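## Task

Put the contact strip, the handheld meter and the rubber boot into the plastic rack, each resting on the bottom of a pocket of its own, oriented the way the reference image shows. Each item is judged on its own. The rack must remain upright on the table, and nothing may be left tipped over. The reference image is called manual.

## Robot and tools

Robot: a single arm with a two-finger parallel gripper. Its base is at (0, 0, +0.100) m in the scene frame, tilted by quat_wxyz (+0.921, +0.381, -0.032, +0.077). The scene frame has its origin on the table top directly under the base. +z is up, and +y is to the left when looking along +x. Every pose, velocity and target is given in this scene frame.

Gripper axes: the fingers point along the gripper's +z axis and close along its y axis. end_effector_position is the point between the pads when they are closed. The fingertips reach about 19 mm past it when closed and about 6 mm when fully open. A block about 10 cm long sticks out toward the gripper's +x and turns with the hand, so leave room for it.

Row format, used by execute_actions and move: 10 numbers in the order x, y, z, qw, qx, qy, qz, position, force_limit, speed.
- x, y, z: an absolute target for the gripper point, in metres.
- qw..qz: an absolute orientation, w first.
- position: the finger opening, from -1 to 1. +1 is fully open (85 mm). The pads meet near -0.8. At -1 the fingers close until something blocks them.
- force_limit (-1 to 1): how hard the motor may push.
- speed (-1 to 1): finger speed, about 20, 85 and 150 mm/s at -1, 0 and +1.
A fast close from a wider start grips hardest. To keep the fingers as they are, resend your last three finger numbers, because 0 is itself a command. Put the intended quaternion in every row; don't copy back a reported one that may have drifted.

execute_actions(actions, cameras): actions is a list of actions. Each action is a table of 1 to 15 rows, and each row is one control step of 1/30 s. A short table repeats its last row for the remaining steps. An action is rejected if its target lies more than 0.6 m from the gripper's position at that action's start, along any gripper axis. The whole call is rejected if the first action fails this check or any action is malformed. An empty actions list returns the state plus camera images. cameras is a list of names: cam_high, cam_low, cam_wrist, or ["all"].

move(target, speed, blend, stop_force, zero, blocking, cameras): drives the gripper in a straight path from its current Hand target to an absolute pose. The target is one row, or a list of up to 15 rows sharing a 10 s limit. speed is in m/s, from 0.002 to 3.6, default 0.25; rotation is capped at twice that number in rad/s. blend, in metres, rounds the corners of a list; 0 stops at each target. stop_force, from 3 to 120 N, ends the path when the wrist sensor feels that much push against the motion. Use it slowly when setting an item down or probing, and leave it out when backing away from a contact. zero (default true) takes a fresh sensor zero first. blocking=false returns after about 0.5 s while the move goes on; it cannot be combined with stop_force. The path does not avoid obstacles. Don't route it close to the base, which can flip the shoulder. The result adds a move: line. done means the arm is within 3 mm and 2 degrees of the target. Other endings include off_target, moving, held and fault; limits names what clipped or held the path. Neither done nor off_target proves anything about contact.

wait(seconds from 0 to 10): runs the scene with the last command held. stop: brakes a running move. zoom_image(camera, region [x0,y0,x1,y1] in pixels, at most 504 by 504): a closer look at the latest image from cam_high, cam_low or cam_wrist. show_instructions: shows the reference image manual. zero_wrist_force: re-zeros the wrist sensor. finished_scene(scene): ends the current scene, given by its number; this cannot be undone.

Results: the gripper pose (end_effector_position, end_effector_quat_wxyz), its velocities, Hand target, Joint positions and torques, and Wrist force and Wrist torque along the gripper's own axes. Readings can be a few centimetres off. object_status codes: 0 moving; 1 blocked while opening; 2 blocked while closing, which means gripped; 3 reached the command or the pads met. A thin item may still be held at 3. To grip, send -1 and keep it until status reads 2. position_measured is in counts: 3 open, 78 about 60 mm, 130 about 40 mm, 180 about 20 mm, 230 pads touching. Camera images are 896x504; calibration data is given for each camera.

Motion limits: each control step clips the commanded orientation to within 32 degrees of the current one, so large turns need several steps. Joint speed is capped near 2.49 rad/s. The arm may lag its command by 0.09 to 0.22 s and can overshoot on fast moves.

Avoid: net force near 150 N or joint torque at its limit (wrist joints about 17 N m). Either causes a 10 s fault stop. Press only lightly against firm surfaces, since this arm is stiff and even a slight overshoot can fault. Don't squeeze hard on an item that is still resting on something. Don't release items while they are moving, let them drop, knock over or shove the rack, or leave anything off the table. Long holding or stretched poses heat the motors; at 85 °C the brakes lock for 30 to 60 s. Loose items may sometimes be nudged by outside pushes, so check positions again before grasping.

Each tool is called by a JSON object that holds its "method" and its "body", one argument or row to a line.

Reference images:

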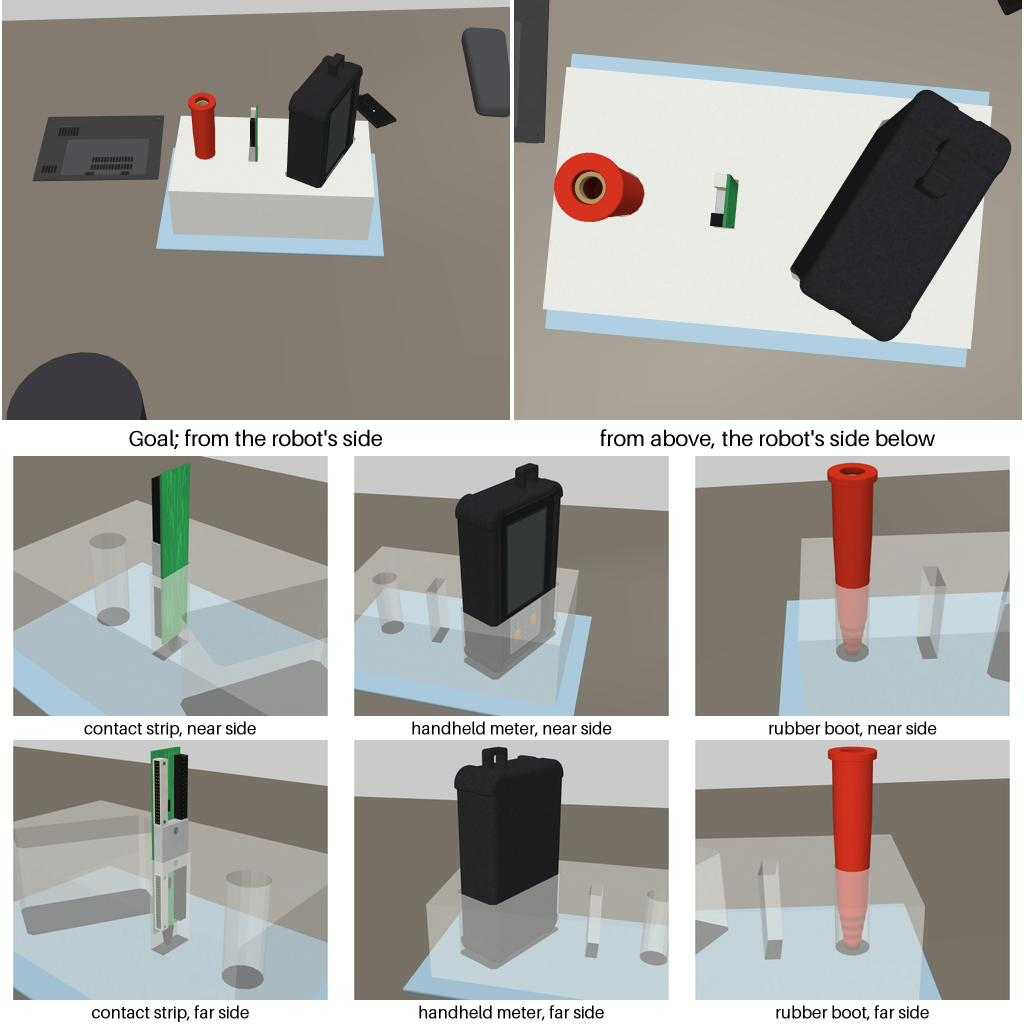

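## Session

{"method": "execute_actions", "body": {
  "actions": []
}}

{"method": "show_instructions", "body": {

}}

Scene clock: 0.00 s.
end_effector_position=(+0.0546, +0.0674, +0.2960) position_measured=3 object_status=3 end_effector_quat_wxyz=(-0.047, +0.412, +0.907, -0.072)
Joint positions: [0.821 -1.549 2.271 -1.445 -1.873 2.04]
Joint velocities: within noise
Joint torques (N m): no reading
Motor temperatures (°C): [41 46 33 51 32 36]
Wrist force (N): no reading
Wrist torque (N m): no reading
Wrist force, peak (N): no reading
Hand target: +0.0546, +0.0674, +0.2960; -0.047, +0.412, +0.907, -0.072
Tool commands: gripper/position=+1.0 gripper/force_limit=+1.0 gripper/speed=+1.0
camera_calibration:
cam_wrist: T_world_to_cam=[[0.738958, 0.648675, -0.182106, -0.0209999], [0.668789, -0.673467, 0.314904, -0.0686626], [0.0816282, -0.354491, -0.93149, 0.423003], [0, 0, 0, 1]] pos_world=[0.0269099, 0.117331, 0.41182]

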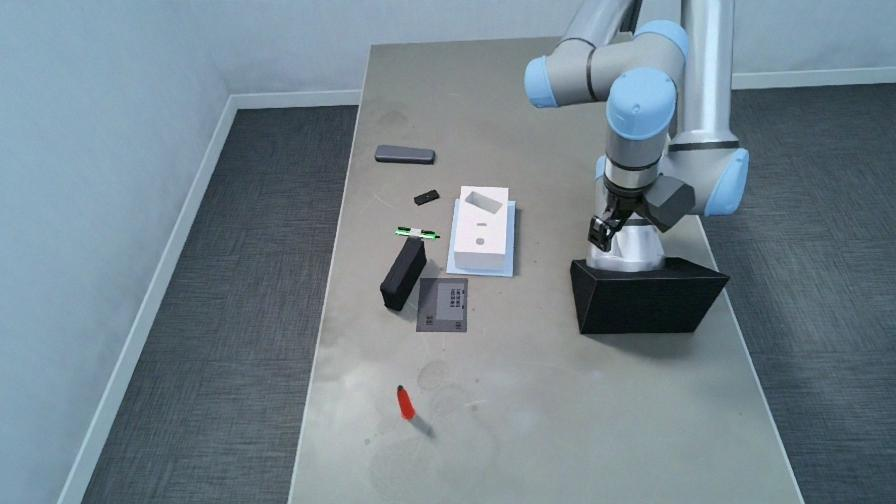

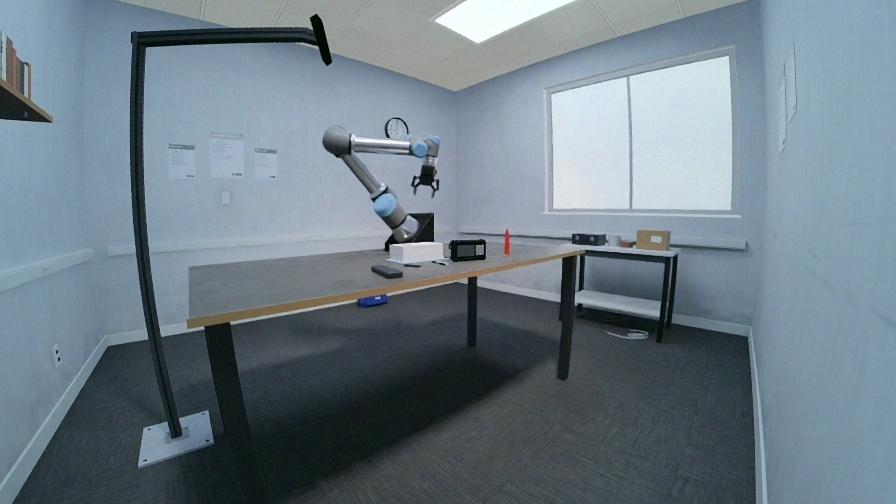

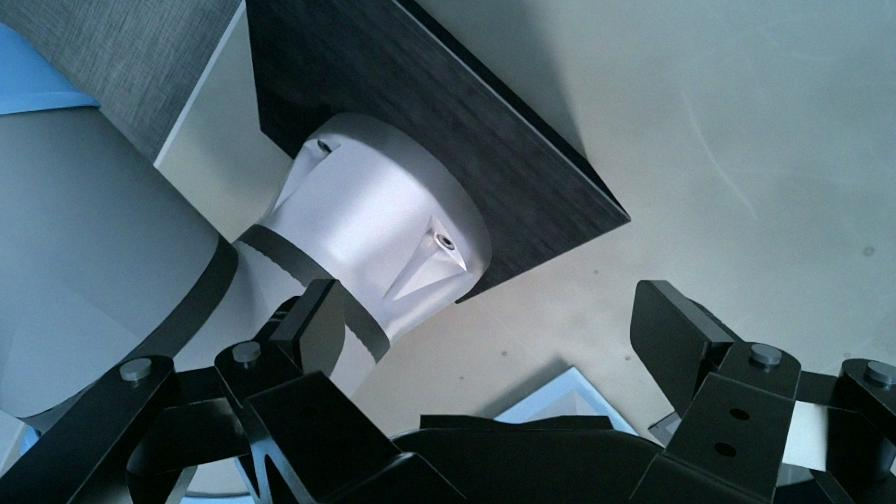

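Reference images for this scene: manual.

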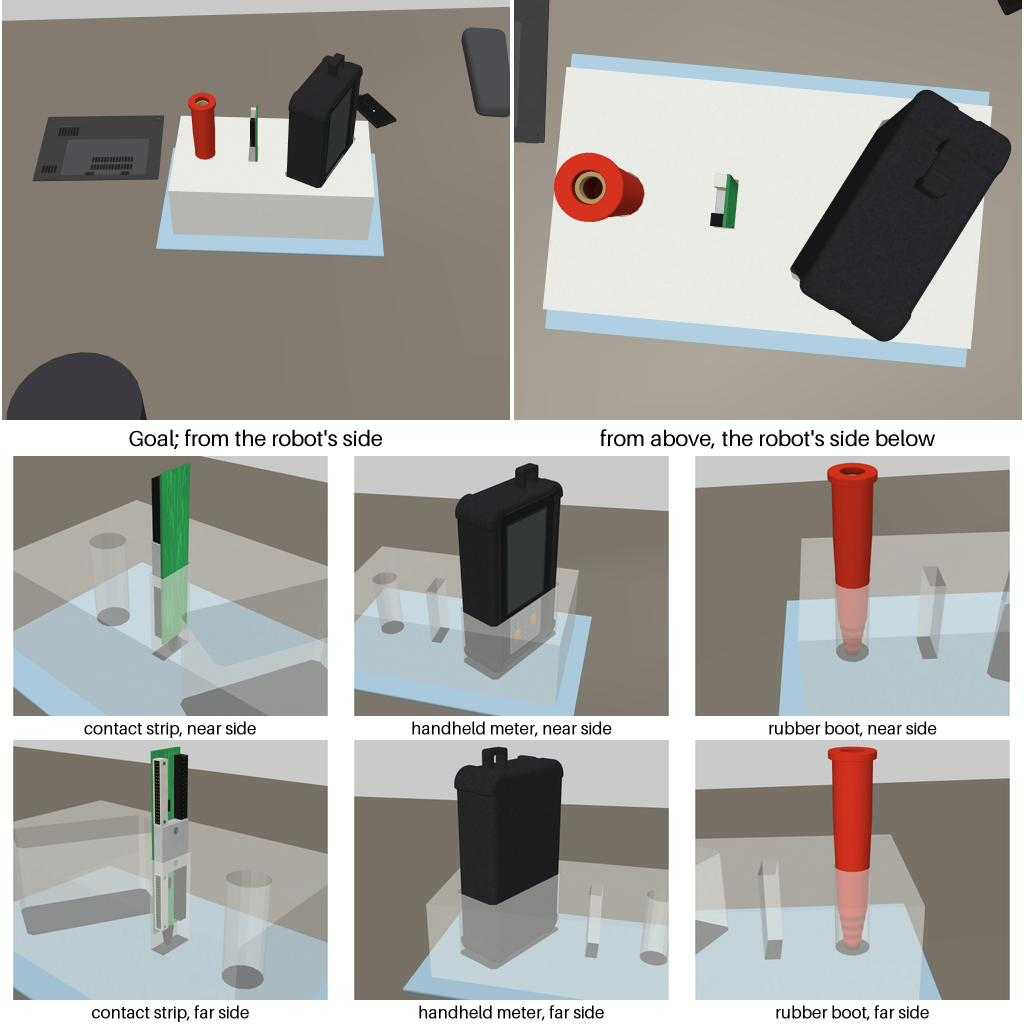

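{"method": "move", "body": {
  "target": [
    [0.20, 0.05, 0.42, -0.03, 0.22, 0.974, -0.04, 1, 1, 1],
    [0.42, 0.0, 0.50, 0, 0, 1, 0, 1, 1, 1]
  ],
  "blend": [0.08, 0],
  "speed": 0.5,
  "cameras": ["all"]
}}

{"method": "zoom_image", "body": {
  "camera": "cam_wrist",
  "region": [240, 0, 640, 290]
}}

{"method": "zoom_image", "body": {
  "camera": "cam_high",
  "region": [360, 130, 540, 340]
}}

{"method": "zoom_image", "body": {
  "camera": "cam_low",
  "region": [370, 200, 530, 290]
}}

Scene clock: 2.47 s.
end_effector_position=(+0.4200, +0.0000, +0.5000) position_measured=3 object_status=3 end_effector_quat_wxyz=(+0.000, +0.000, +1.000, +0.000)
Joint positions: [0.454 -1.243 1.371 -1.172 -2.183 0.791]
Joint torques (N m): [4.51 -0.75 -36.97 -0.36 1.75 -1.02]
Wrist force (N): [0.1 0.4 -0.3]
Wrist torque (N m): [0.06 -0.02 0.01]
Wrist force, peak (N): [2.5 2.0 4.1]
Hand target: +0.4200, +0.0000, +0.5000; +0.000, +0.000, +1.000, +0.000
Off the commanded pose: 0.000 m, 0 deg.
move: done
camera_calibration:
cam_wrist: T_world_to_cam=[[0.000185939, 0.999915, -0.0130052, 0.015536], [0.938186, 0.00432708, 0.346105, -0.551345], [0.346132, -0.0122656, -0.938106, 0.451477], [0, 0, 0, 1]] pos_world=[0.360991, -0.0076113, 0.614558]

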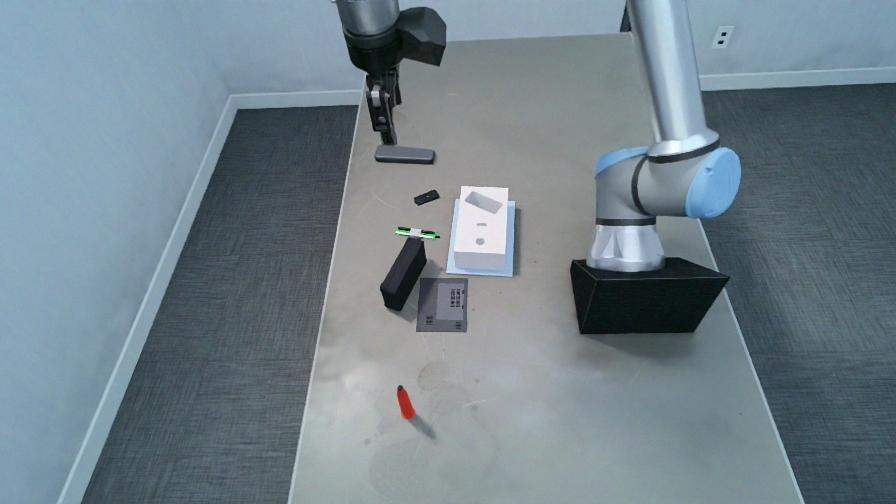

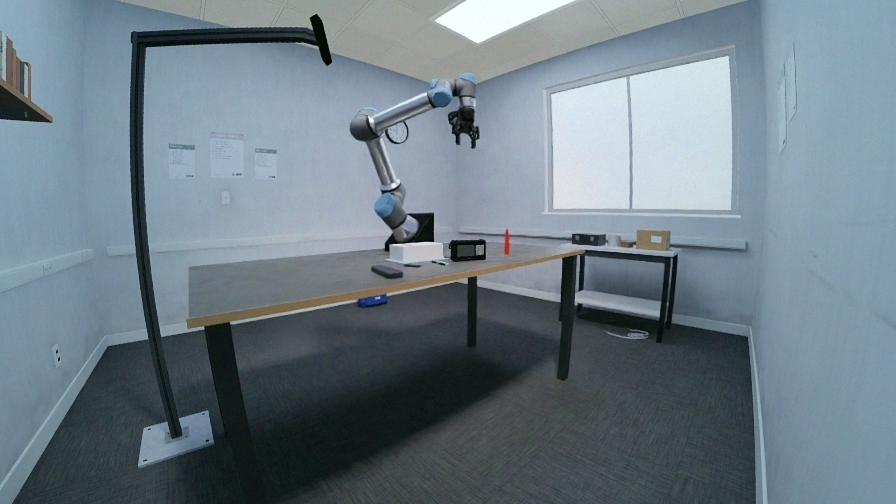

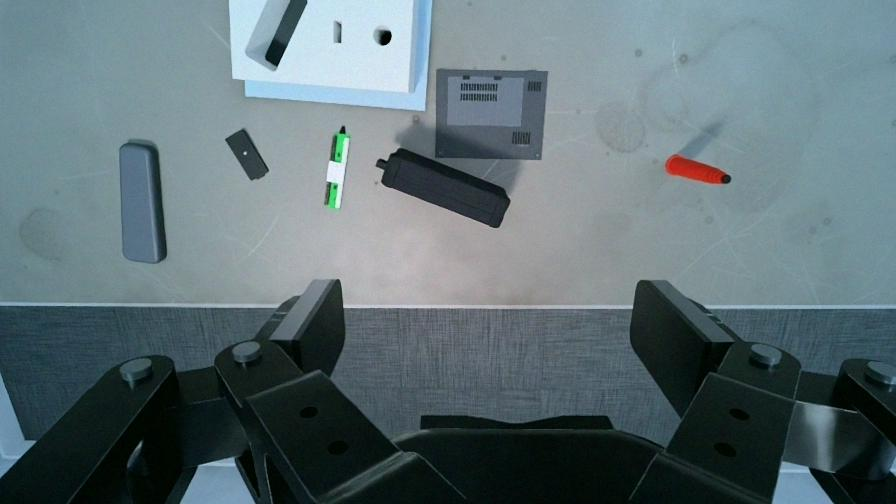

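Scaled by 1.260 from the camera's 896x504 image, which has a finer 1280x720 frame.

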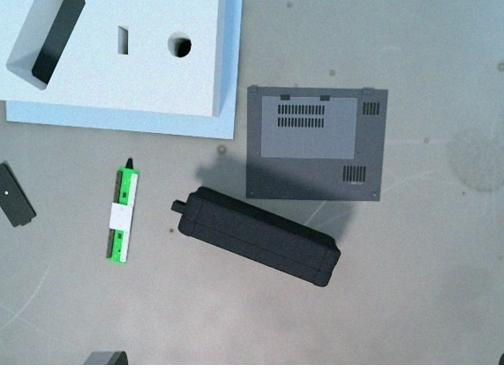

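Scaled by 2.400 from the camera's 896x504 image, which has a finer 1280x720 frame.

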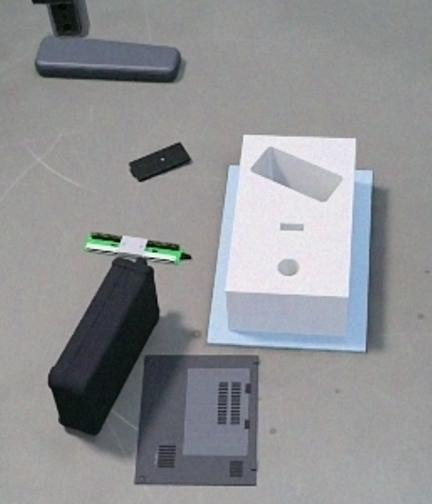

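Scaled by 3.150 from the camera's 896x504 image, which has a finer 1280x720 frame.

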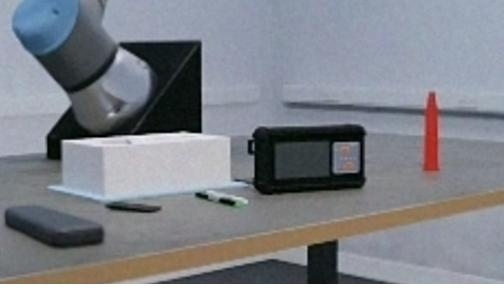

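{"method": "zoom_image", "body": {
  "camera": "cam_wrist",
  "region": [300, 100, 380, 230]
}}

{"method": "zoom_image", "body": {
  "camera": "cam_wrist",
  "region": [360, 130, 530, 240]
}}

{"method": "zoom_image", "body": {
  "camera": "cam_low",
  "region": [430, 225, 500, 275]
}}

{"method": "move", "body": {
  "target": [0.34, -0.09, 0.44, 0, 0, 1, 0, 0.3, 1, 0.5],
  "speed": 0.4,
  "cameras": ["cam_wrist", "cam_high"]
}}

{"method": "zoom_image", "body": {
  "camera": "cam_wrist",
  "region": [250, 20, 560, 330]
}}

Scaled by 3.877 from the camera's 896x504 image, which has a finer 1280x720 frame.

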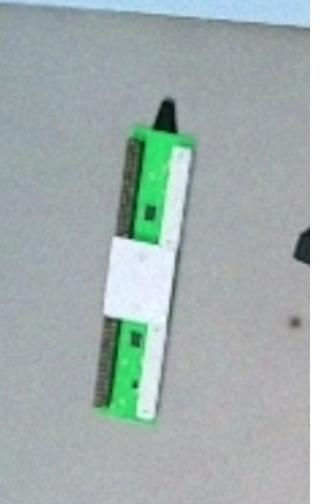

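Scaled by 2.965 from the camera's 896x504 image, which has a finer 1280x720 frame.

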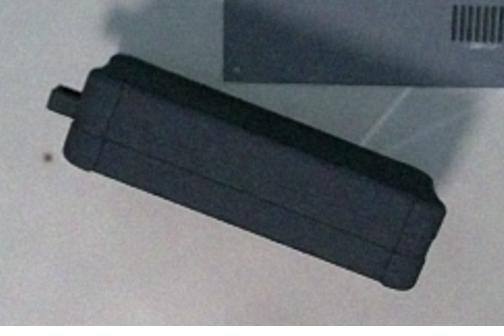

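Scaled by 7.200 from the camera's 896x504 image, which has a finer 1280x720 frame.

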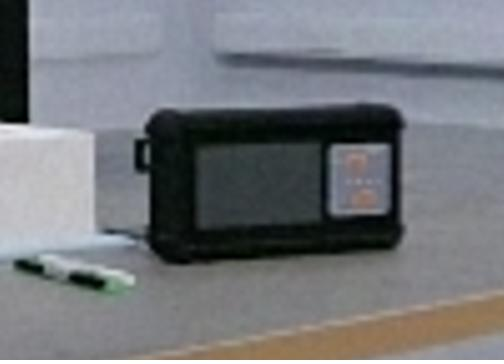

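Scene clock: 5.57 s.
end_effector_position=(+0.3400, -0.0900, +0.4400) position_measured=91 object_status=3 end_effector_quat_wxyz=(+0.000, +0.000, +1.000, +0.000)
Joint positions: [0.372 -1.573 1.716 -1.24 -2.223 0.702]
Joint torques (N m): [-1.33 -12.52 -4.38 -4.2 -2.54 -1.12]
Wrist force (N): [0.3 0.3 -0.4]
Wrist torque (N m): [0.05 -0.05 0.01]
Wrist force, peak (N): [-1.5 2.0 -1.5]
Hand target: +0.3400, -0.0900, +0.4400; +0.000, +0.000, +1.000, +0.000
Off the commanded pose: 0.000 m, 0 deg.
move: done
camera_calibration:
cam_wrist: T_world_to_cam=[[0.0000916461, 0.999915, -0.0130383, 0.104809], [0.938218, 0.00442586, 0.346015, -0.455213], [0.346043, -0.0122645, -0.938138, 0.421879], [0, 0, 0, 1]] pos_world=[0.281091, -0.0976112, 0.554658]
Images, in order (width x height): cam_high 896x504, cam_wrist 896x504.

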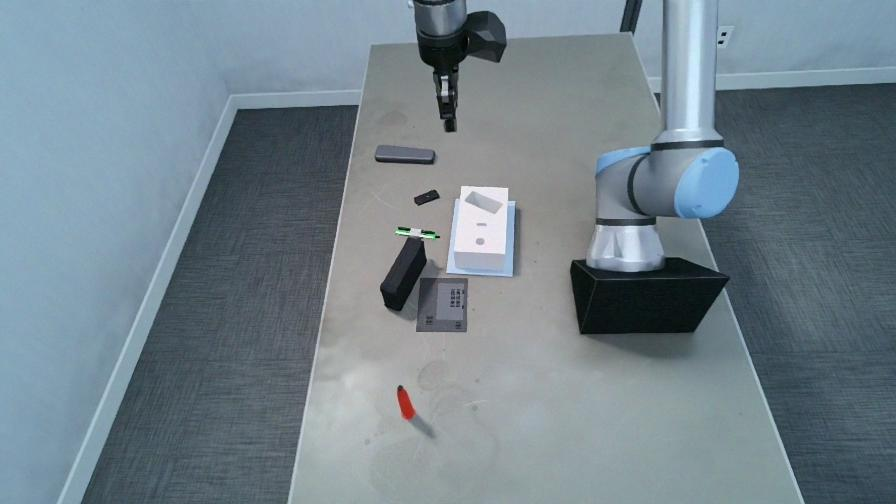

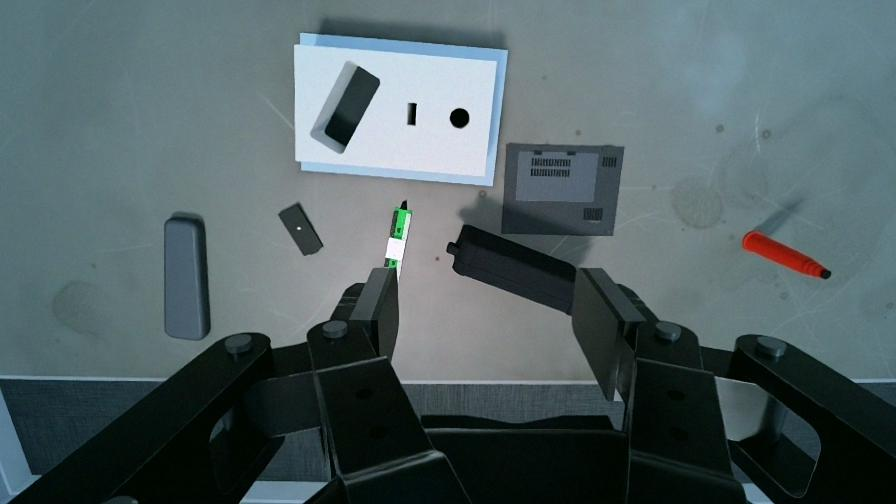

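Scaled by 1.626 from the camera's 896x504 image, which has a finer 1280x720 frame.

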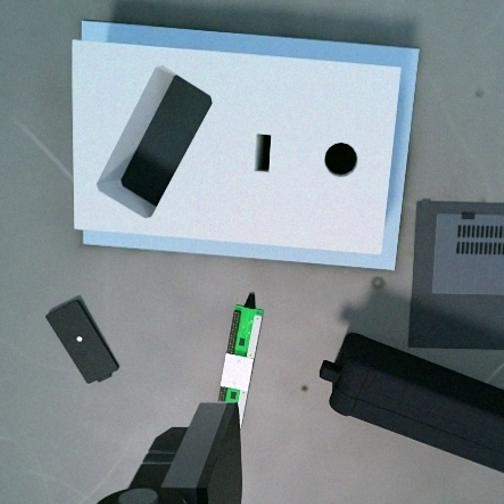

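{"method": "move", "body": {
  "target": [0.4235, -0.1335, 0.145, 0.3162, -0.5202, 0.7621, 0.2158, 0.45, 0.5, 0.0],
  "speed": 0.5,
  "cameras": ["cam_wrist", "cam_high", "cam_low"]
}}

{"method": "zoom_image", "body": {
  "camera": "cam_wrist",
  "region": [260, 0, 700, 330]
}}

{"method": "zoom_image", "body": {
  "camera": "cam_high",
  "region": [360, 180, 500, 340]
}}

Scene clock: 10.70 s.
end_effector_position=(+0.4235, -0.1335, +0.1450) position_measured=72 object_status=3 end_effector_quat_wxyz=(+0.317, -0.521, +0.763, +0.216)
Joint positions: [-0.694 -1.757 2.383 -2.44 -1.47 -1.821]
Joint torques (N m): [2.05 -6.43 -22.98 -0.08 4.11 -1.37]
Wrist force (N): [-1.0 -0.1 -0.2]
Wrist torque (N m): [0.19 0.29 0.29]
Wrist force, peak (N): [0.3 1.1 -1.6]
Hand target: +0.4235, -0.1335, +0.1450; +0.317, -0.521, +0.763, +0.216
Off the commanded pose: 0.000 m, 0 deg.
move: done
camera_calibration:
cam_wrist: T_world_to_cam=[[-0.927799, 0.372968, -0.00913251, 0.453135], [0.148112, 0.390691, 0.908528, -0.126614], [0.34242, 0.841579, -0.417724, 0.155764], [0, 0, 0, 1]] pos_world=[0.385835, -0.250626, 0.184236]

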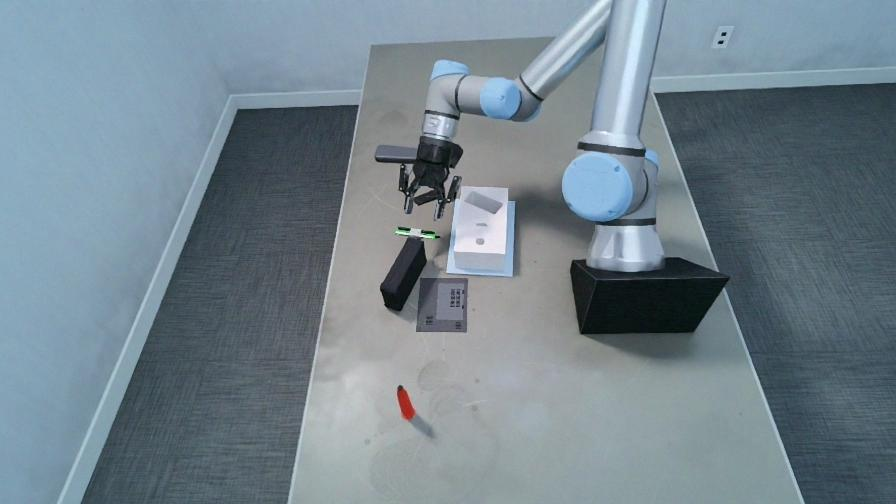

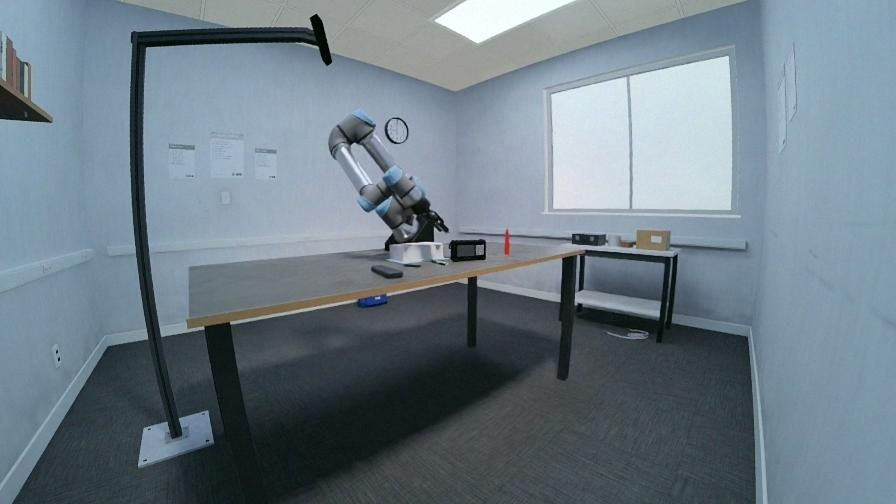

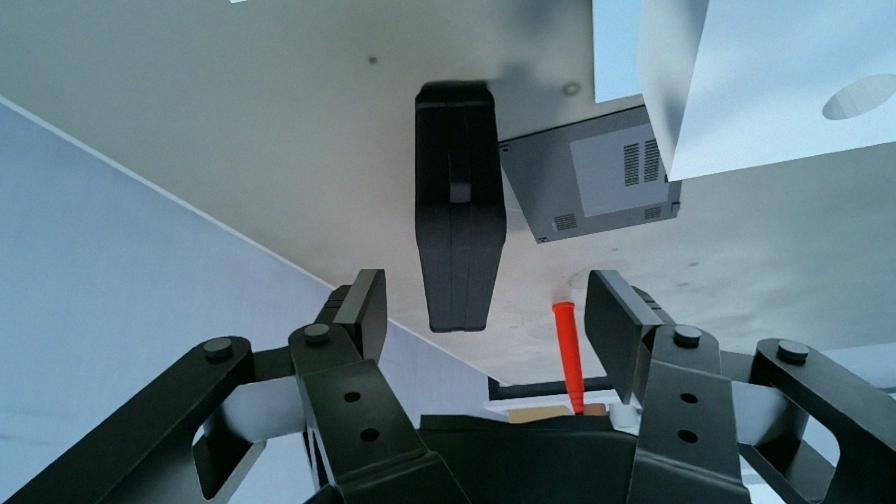

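Scaled by 1.145 from the camera's 896x504 image, which has a finer 1280x720 frame.

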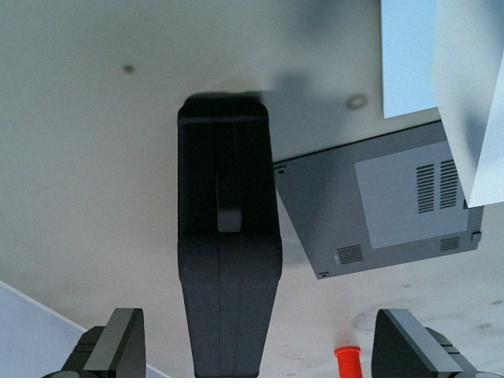

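Scaled by 3.150 from the camera's 896x504 image, which has a finer 1280x720 frame.

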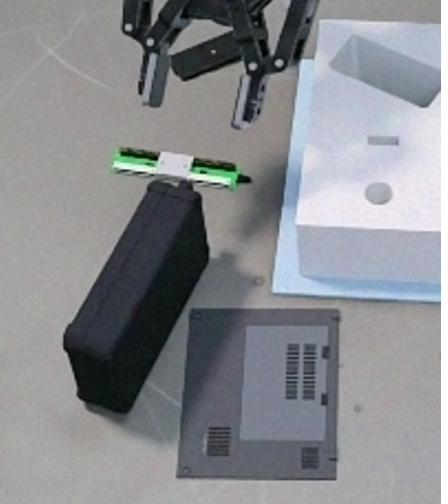

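{"method": "move", "body": {
  "target": [0.4477, -0.0933, 0.0807, 0.3162, -0.5202, 0.7621, 0.2158, 0.45, 0.5, 0.0],
  "speed": 0.2,
  "cameras": ["cam_wrist", "cam_low"]
}}

{"method": "zoom_image", "body": {
  "camera": "cam_low",
  "region": [420, 205, 500, 275]
}}

Scene clock: 12.93 s.
end_effector_position=(+0.4477, -0.0933, +0.0807) position_measured=72 object_status=3 end_effector_quat_wxyz=(+0.317, -0.521, +0.763, +0.216)
Joint positions: [-0.701 -1.506 2.418 -2.725 -1.468 -1.828]
Joint torques (N m): [34.8 -8.25 -15.87 -3.8 -1.35 0.92]
Wrist force (N): [-0.9 -0.2 -0.3]
Wrist torque (N m): [0.18 0.28 0.29]
Wrist force, peak (N): [-1.0 -0.7 -2.2]
Hand target: +0.4477, -0.0933, +0.0807; +0.317, -0.521, +0.763, +0.216
Off the commanded pose: 0.000 m, 0 deg.
move: done
camera_calibration:
cam_wrist: T_world_to_cam=[[-0.927793, 0.372984, -0.00909924, 0.460004], [0.148116, 0.390601, 0.908566, -0.0875106], [0.342435, 0.841614, -0.417642, 0.0867773], [0, 0, 0, 1]] pos_world=[0.410035, -0.210426, 0.119937]
Images, in order (width x height): cam_low 896x504, cam_wrist 896x504.

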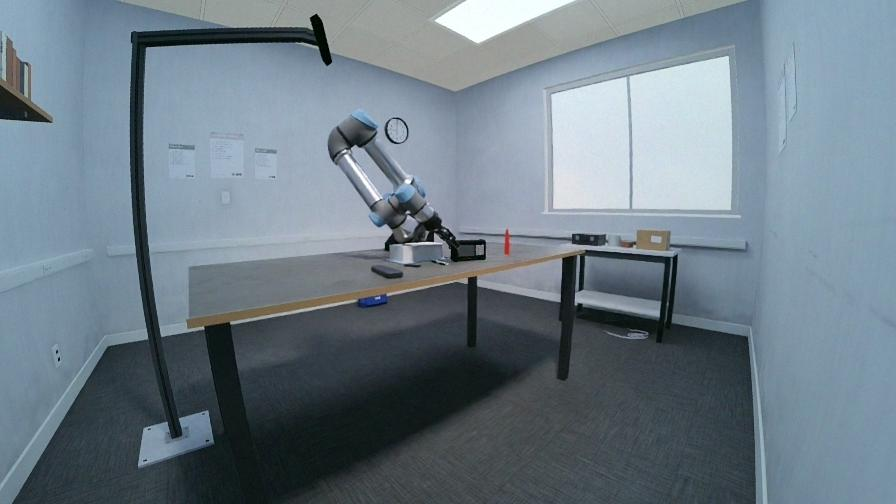

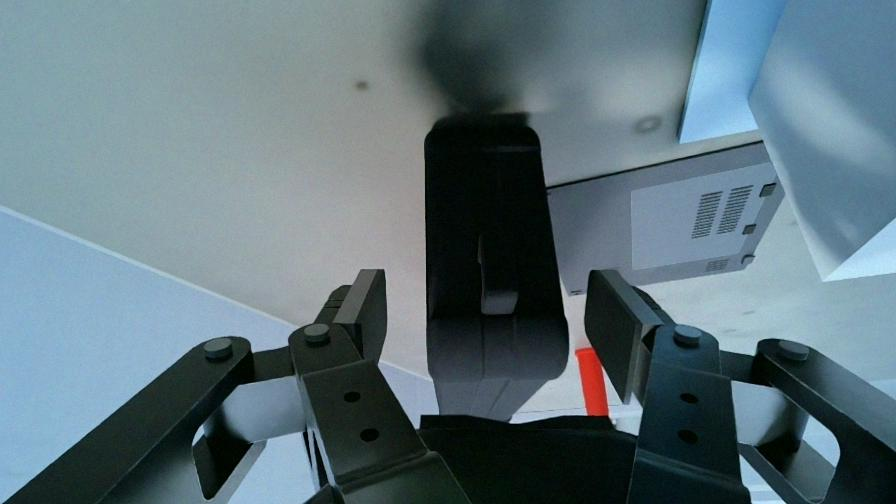

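Scaled by 6.300 from the camera's 896x504 image, which has a finer 1280x720 frame.

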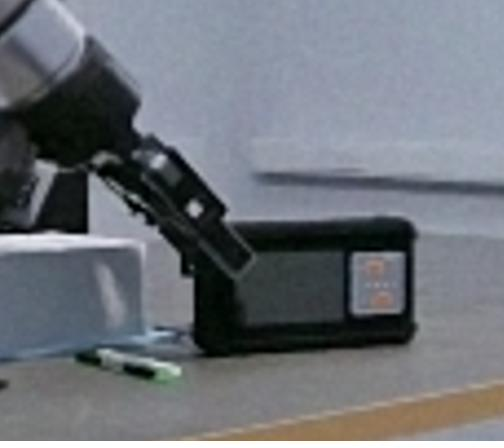

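{"method": "move", "body": {
  "target": [
    [0.4554, -0.0736, 0.0600, 0.3162, -0.5202, 0.7621, 0.2158, 0.45, 0.5, 0.0],
    [0.4554, -0.0736, 0.0600, 0.3162, -0.5202, 0.7621, 0.2158, -1, 0.2, -0.7]
  ],
  "speed": 0.12
}}

{"method": "wait", "body": {
  "seconds": 0.2,
  "cameras": ["cam_wrist", "cam_low"]
}}

{"method": "zoom_image", "body": {
  "camera": "cam_low",
  "region": [420, 205, 500, 275]
}}

Scene clock: 15.33 s.
end_effector_position=(+0.4554, -0.0736, +0.0600) position_measured=136 object_status=0 end_effector_quat_wxyz=(+0.317, -0.521, +0.763, +0.216)
Joint positions: [-0.692 -1.405 2.423 -2.832 -1.47 -1.819]
Joint torques (N m): [24.62 -9.25 -13.77 -3.61 -1.23 0.87]
Wrist force (N): [-7.5 22.8 -42.2]
Wrist torque (N m): [-0.24 0.46 0.47]
Wrist force, peak (N): [-7.6 23.0 -42.3]
Hand target: +0.4554, -0.0736, +0.0600; +0.317, -0.521, +0.763, +0.216
Off the commanded pose: 0.000 m, 0 deg.
move: done

Scene clock: 15.53 s.
end_effector_position=(+0.4554, -0.0736, +0.0600) position_measured=136 object_status=2 end_effector_quat_wxyz=(+0.317, -0.521, +0.763, +0.216)
Joint positions: [-0.692 -1.405 2.423 -2.832 -1.47 -1.819]
Joint torques (N m): [20.44 -8.77 -13.45 -3.67 -1.06 0.9]
Wrist force (N): [-7.5 23.2 -42.1]
Wrist torque (N m): [-0.18 0.46 0.46]
Wrist force, peak (N): [-7.5 23.2 -42.1]
Hand target: +0.4554, -0.0736, +0.0600; +0.317, -0.521, +0.763, +0.216
Tool commands: gripper/position=-1.0 gripper/force_limit=+0.2 gripper/speed=-0.7
Off the commanded pose: 0.000 m, 0 deg.
wait: 0.20 s; at rest by 0.17 s
camera_calibration:
cam_wrist: T_world_to_cam=[[-0.927826, 0.3729, -0.0092005, 0.45962], [0.147982, 0.390615, 0.908582, -0.0774812], [0.342404, 0.841644, -0.417605, 0.0589307], [0, 0, 0, 1]] pos_world=[0.417735, -0.190726, 0.0992365]
Images, in order (width x height): cam_low 896x504, cam_wrist 896x504.

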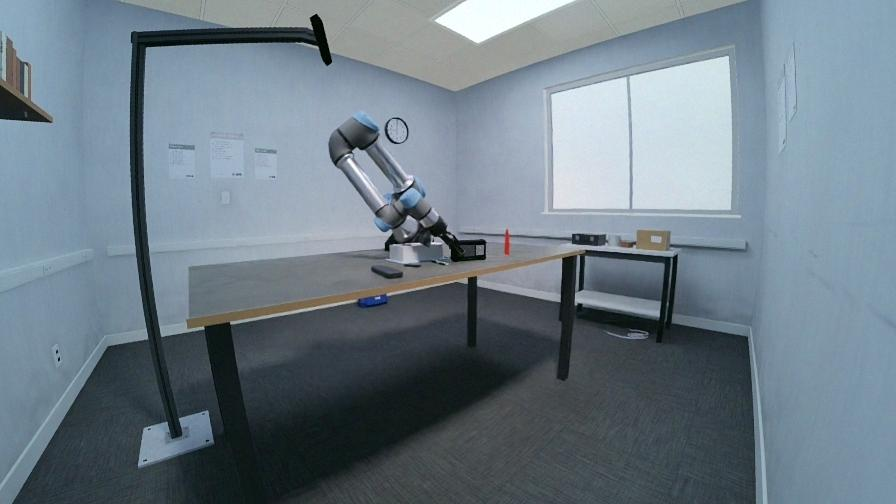

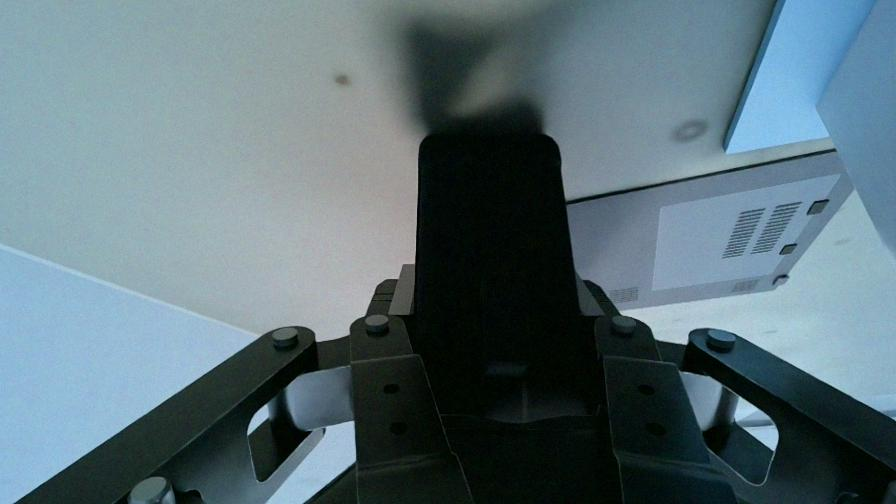

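Scaled by 6.300 from the camera's 896x504 image, which has a finer 1280x720 frame.

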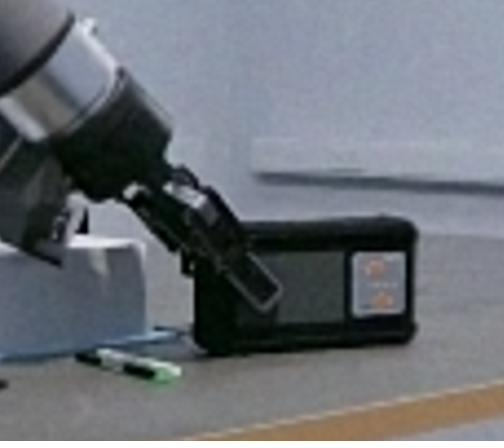

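{"method": "move", "body": {
  "target": [
    [0.4546, -0.0757, 0.066, 0.3162, -0.5202, 0.7621, 0.2158, -1, 0.2, -0.7],
    [0.445, -0.09, 0.20, 0.3162, -0.5202, 0.7621, 0.2158, -1, 0.2, -0.7],
    [0.30, -0.215, 0.235, 0.3848, -0.2404, -0.8850, -0.1045, -1, 0.2, -0.7]
  ],
  "blend": [0.004, 0.05, 0],
  "speed": [0.05, 0.25, 0.45],
  "cameras": ["all"]
}}

{"method": "zoom_image", "body": {
  "camera": "cam_high",
  "region": [420, 140, 540, 290]
}}

{"method": "zoom_image", "body": {
  "camera": "cam_low",
  "region": [370, 195, 470, 275]
}}

Scene clock: 19.87 s.
end_effector_position=(+0.3000, -0.2150, +0.2350) position_measured=136 object_status=2 end_effector_quat_wxyz=(-0.385, +0.240, +0.885, +0.105)
Joint positions: [-0.459 -1.617 1.848 -1.173 -1.975 0.654]
Joint torques (N m): [6.02 -8.66 -30.27 1.67 4.11 1.19]
Wrist force (N): [-1.9 1.4 3.0]
Wrist torque (N m): [0.29 -0.07 -0.38]
Wrist force, peak (N): [-7.6 23.0 -42.4]
Hand target: +0.3000, -0.2150, +0.2350; -0.385, +0.240, +0.885, +0.105
Off the commanded pose: 0.000 m, 0 deg.
move: done; blend cut to 0.0032 m at target 1
camera_calibration:
cam_wrist: T_world_to_cam=[[0.497736, 0.867283, -0.00891843, 0.0483698], [0.77251, -0.447973, -0.450054, -0.206599], [-0.394319, 0.217118, -0.892957, 0.502666], [0, 0, 0, 1]] pos_world=[0.333735, -0.243639, 0.356309]

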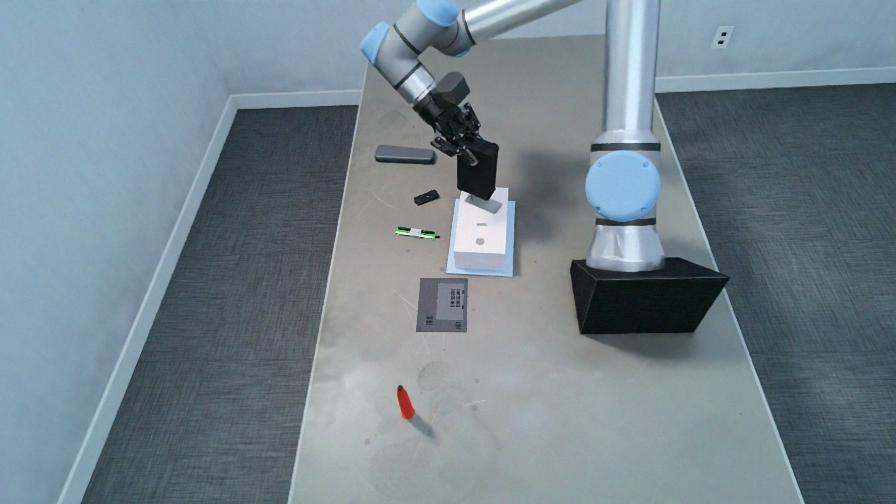

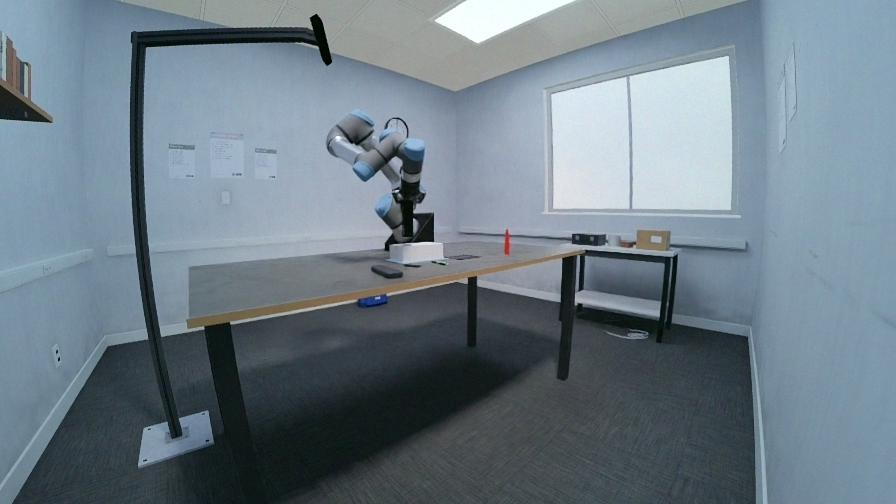

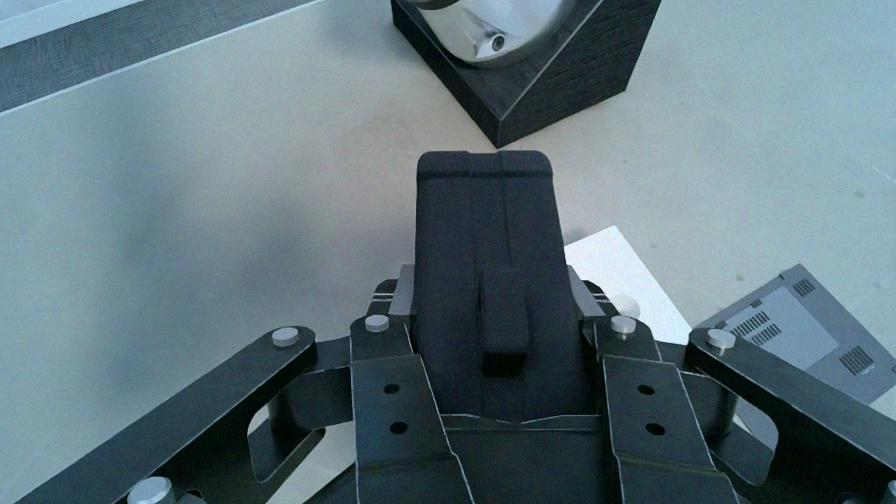

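Scaled by 3.360 from the camera's 896x504 image, which has a finer 1280x720 frame.

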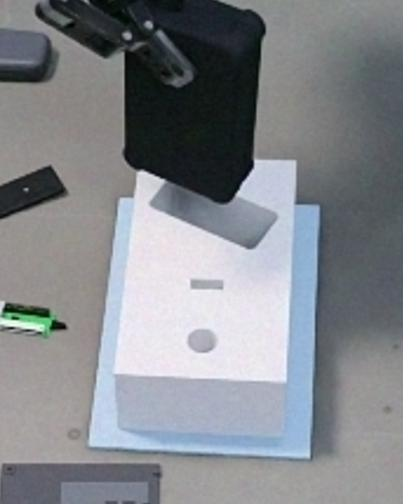

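Scaled by 5.040 from the camera's 896x504 image, which has a finer 1280x720 frame.

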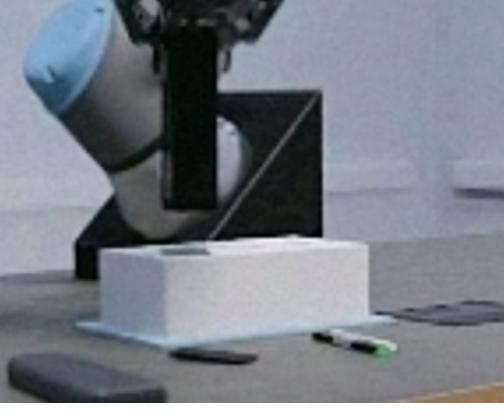

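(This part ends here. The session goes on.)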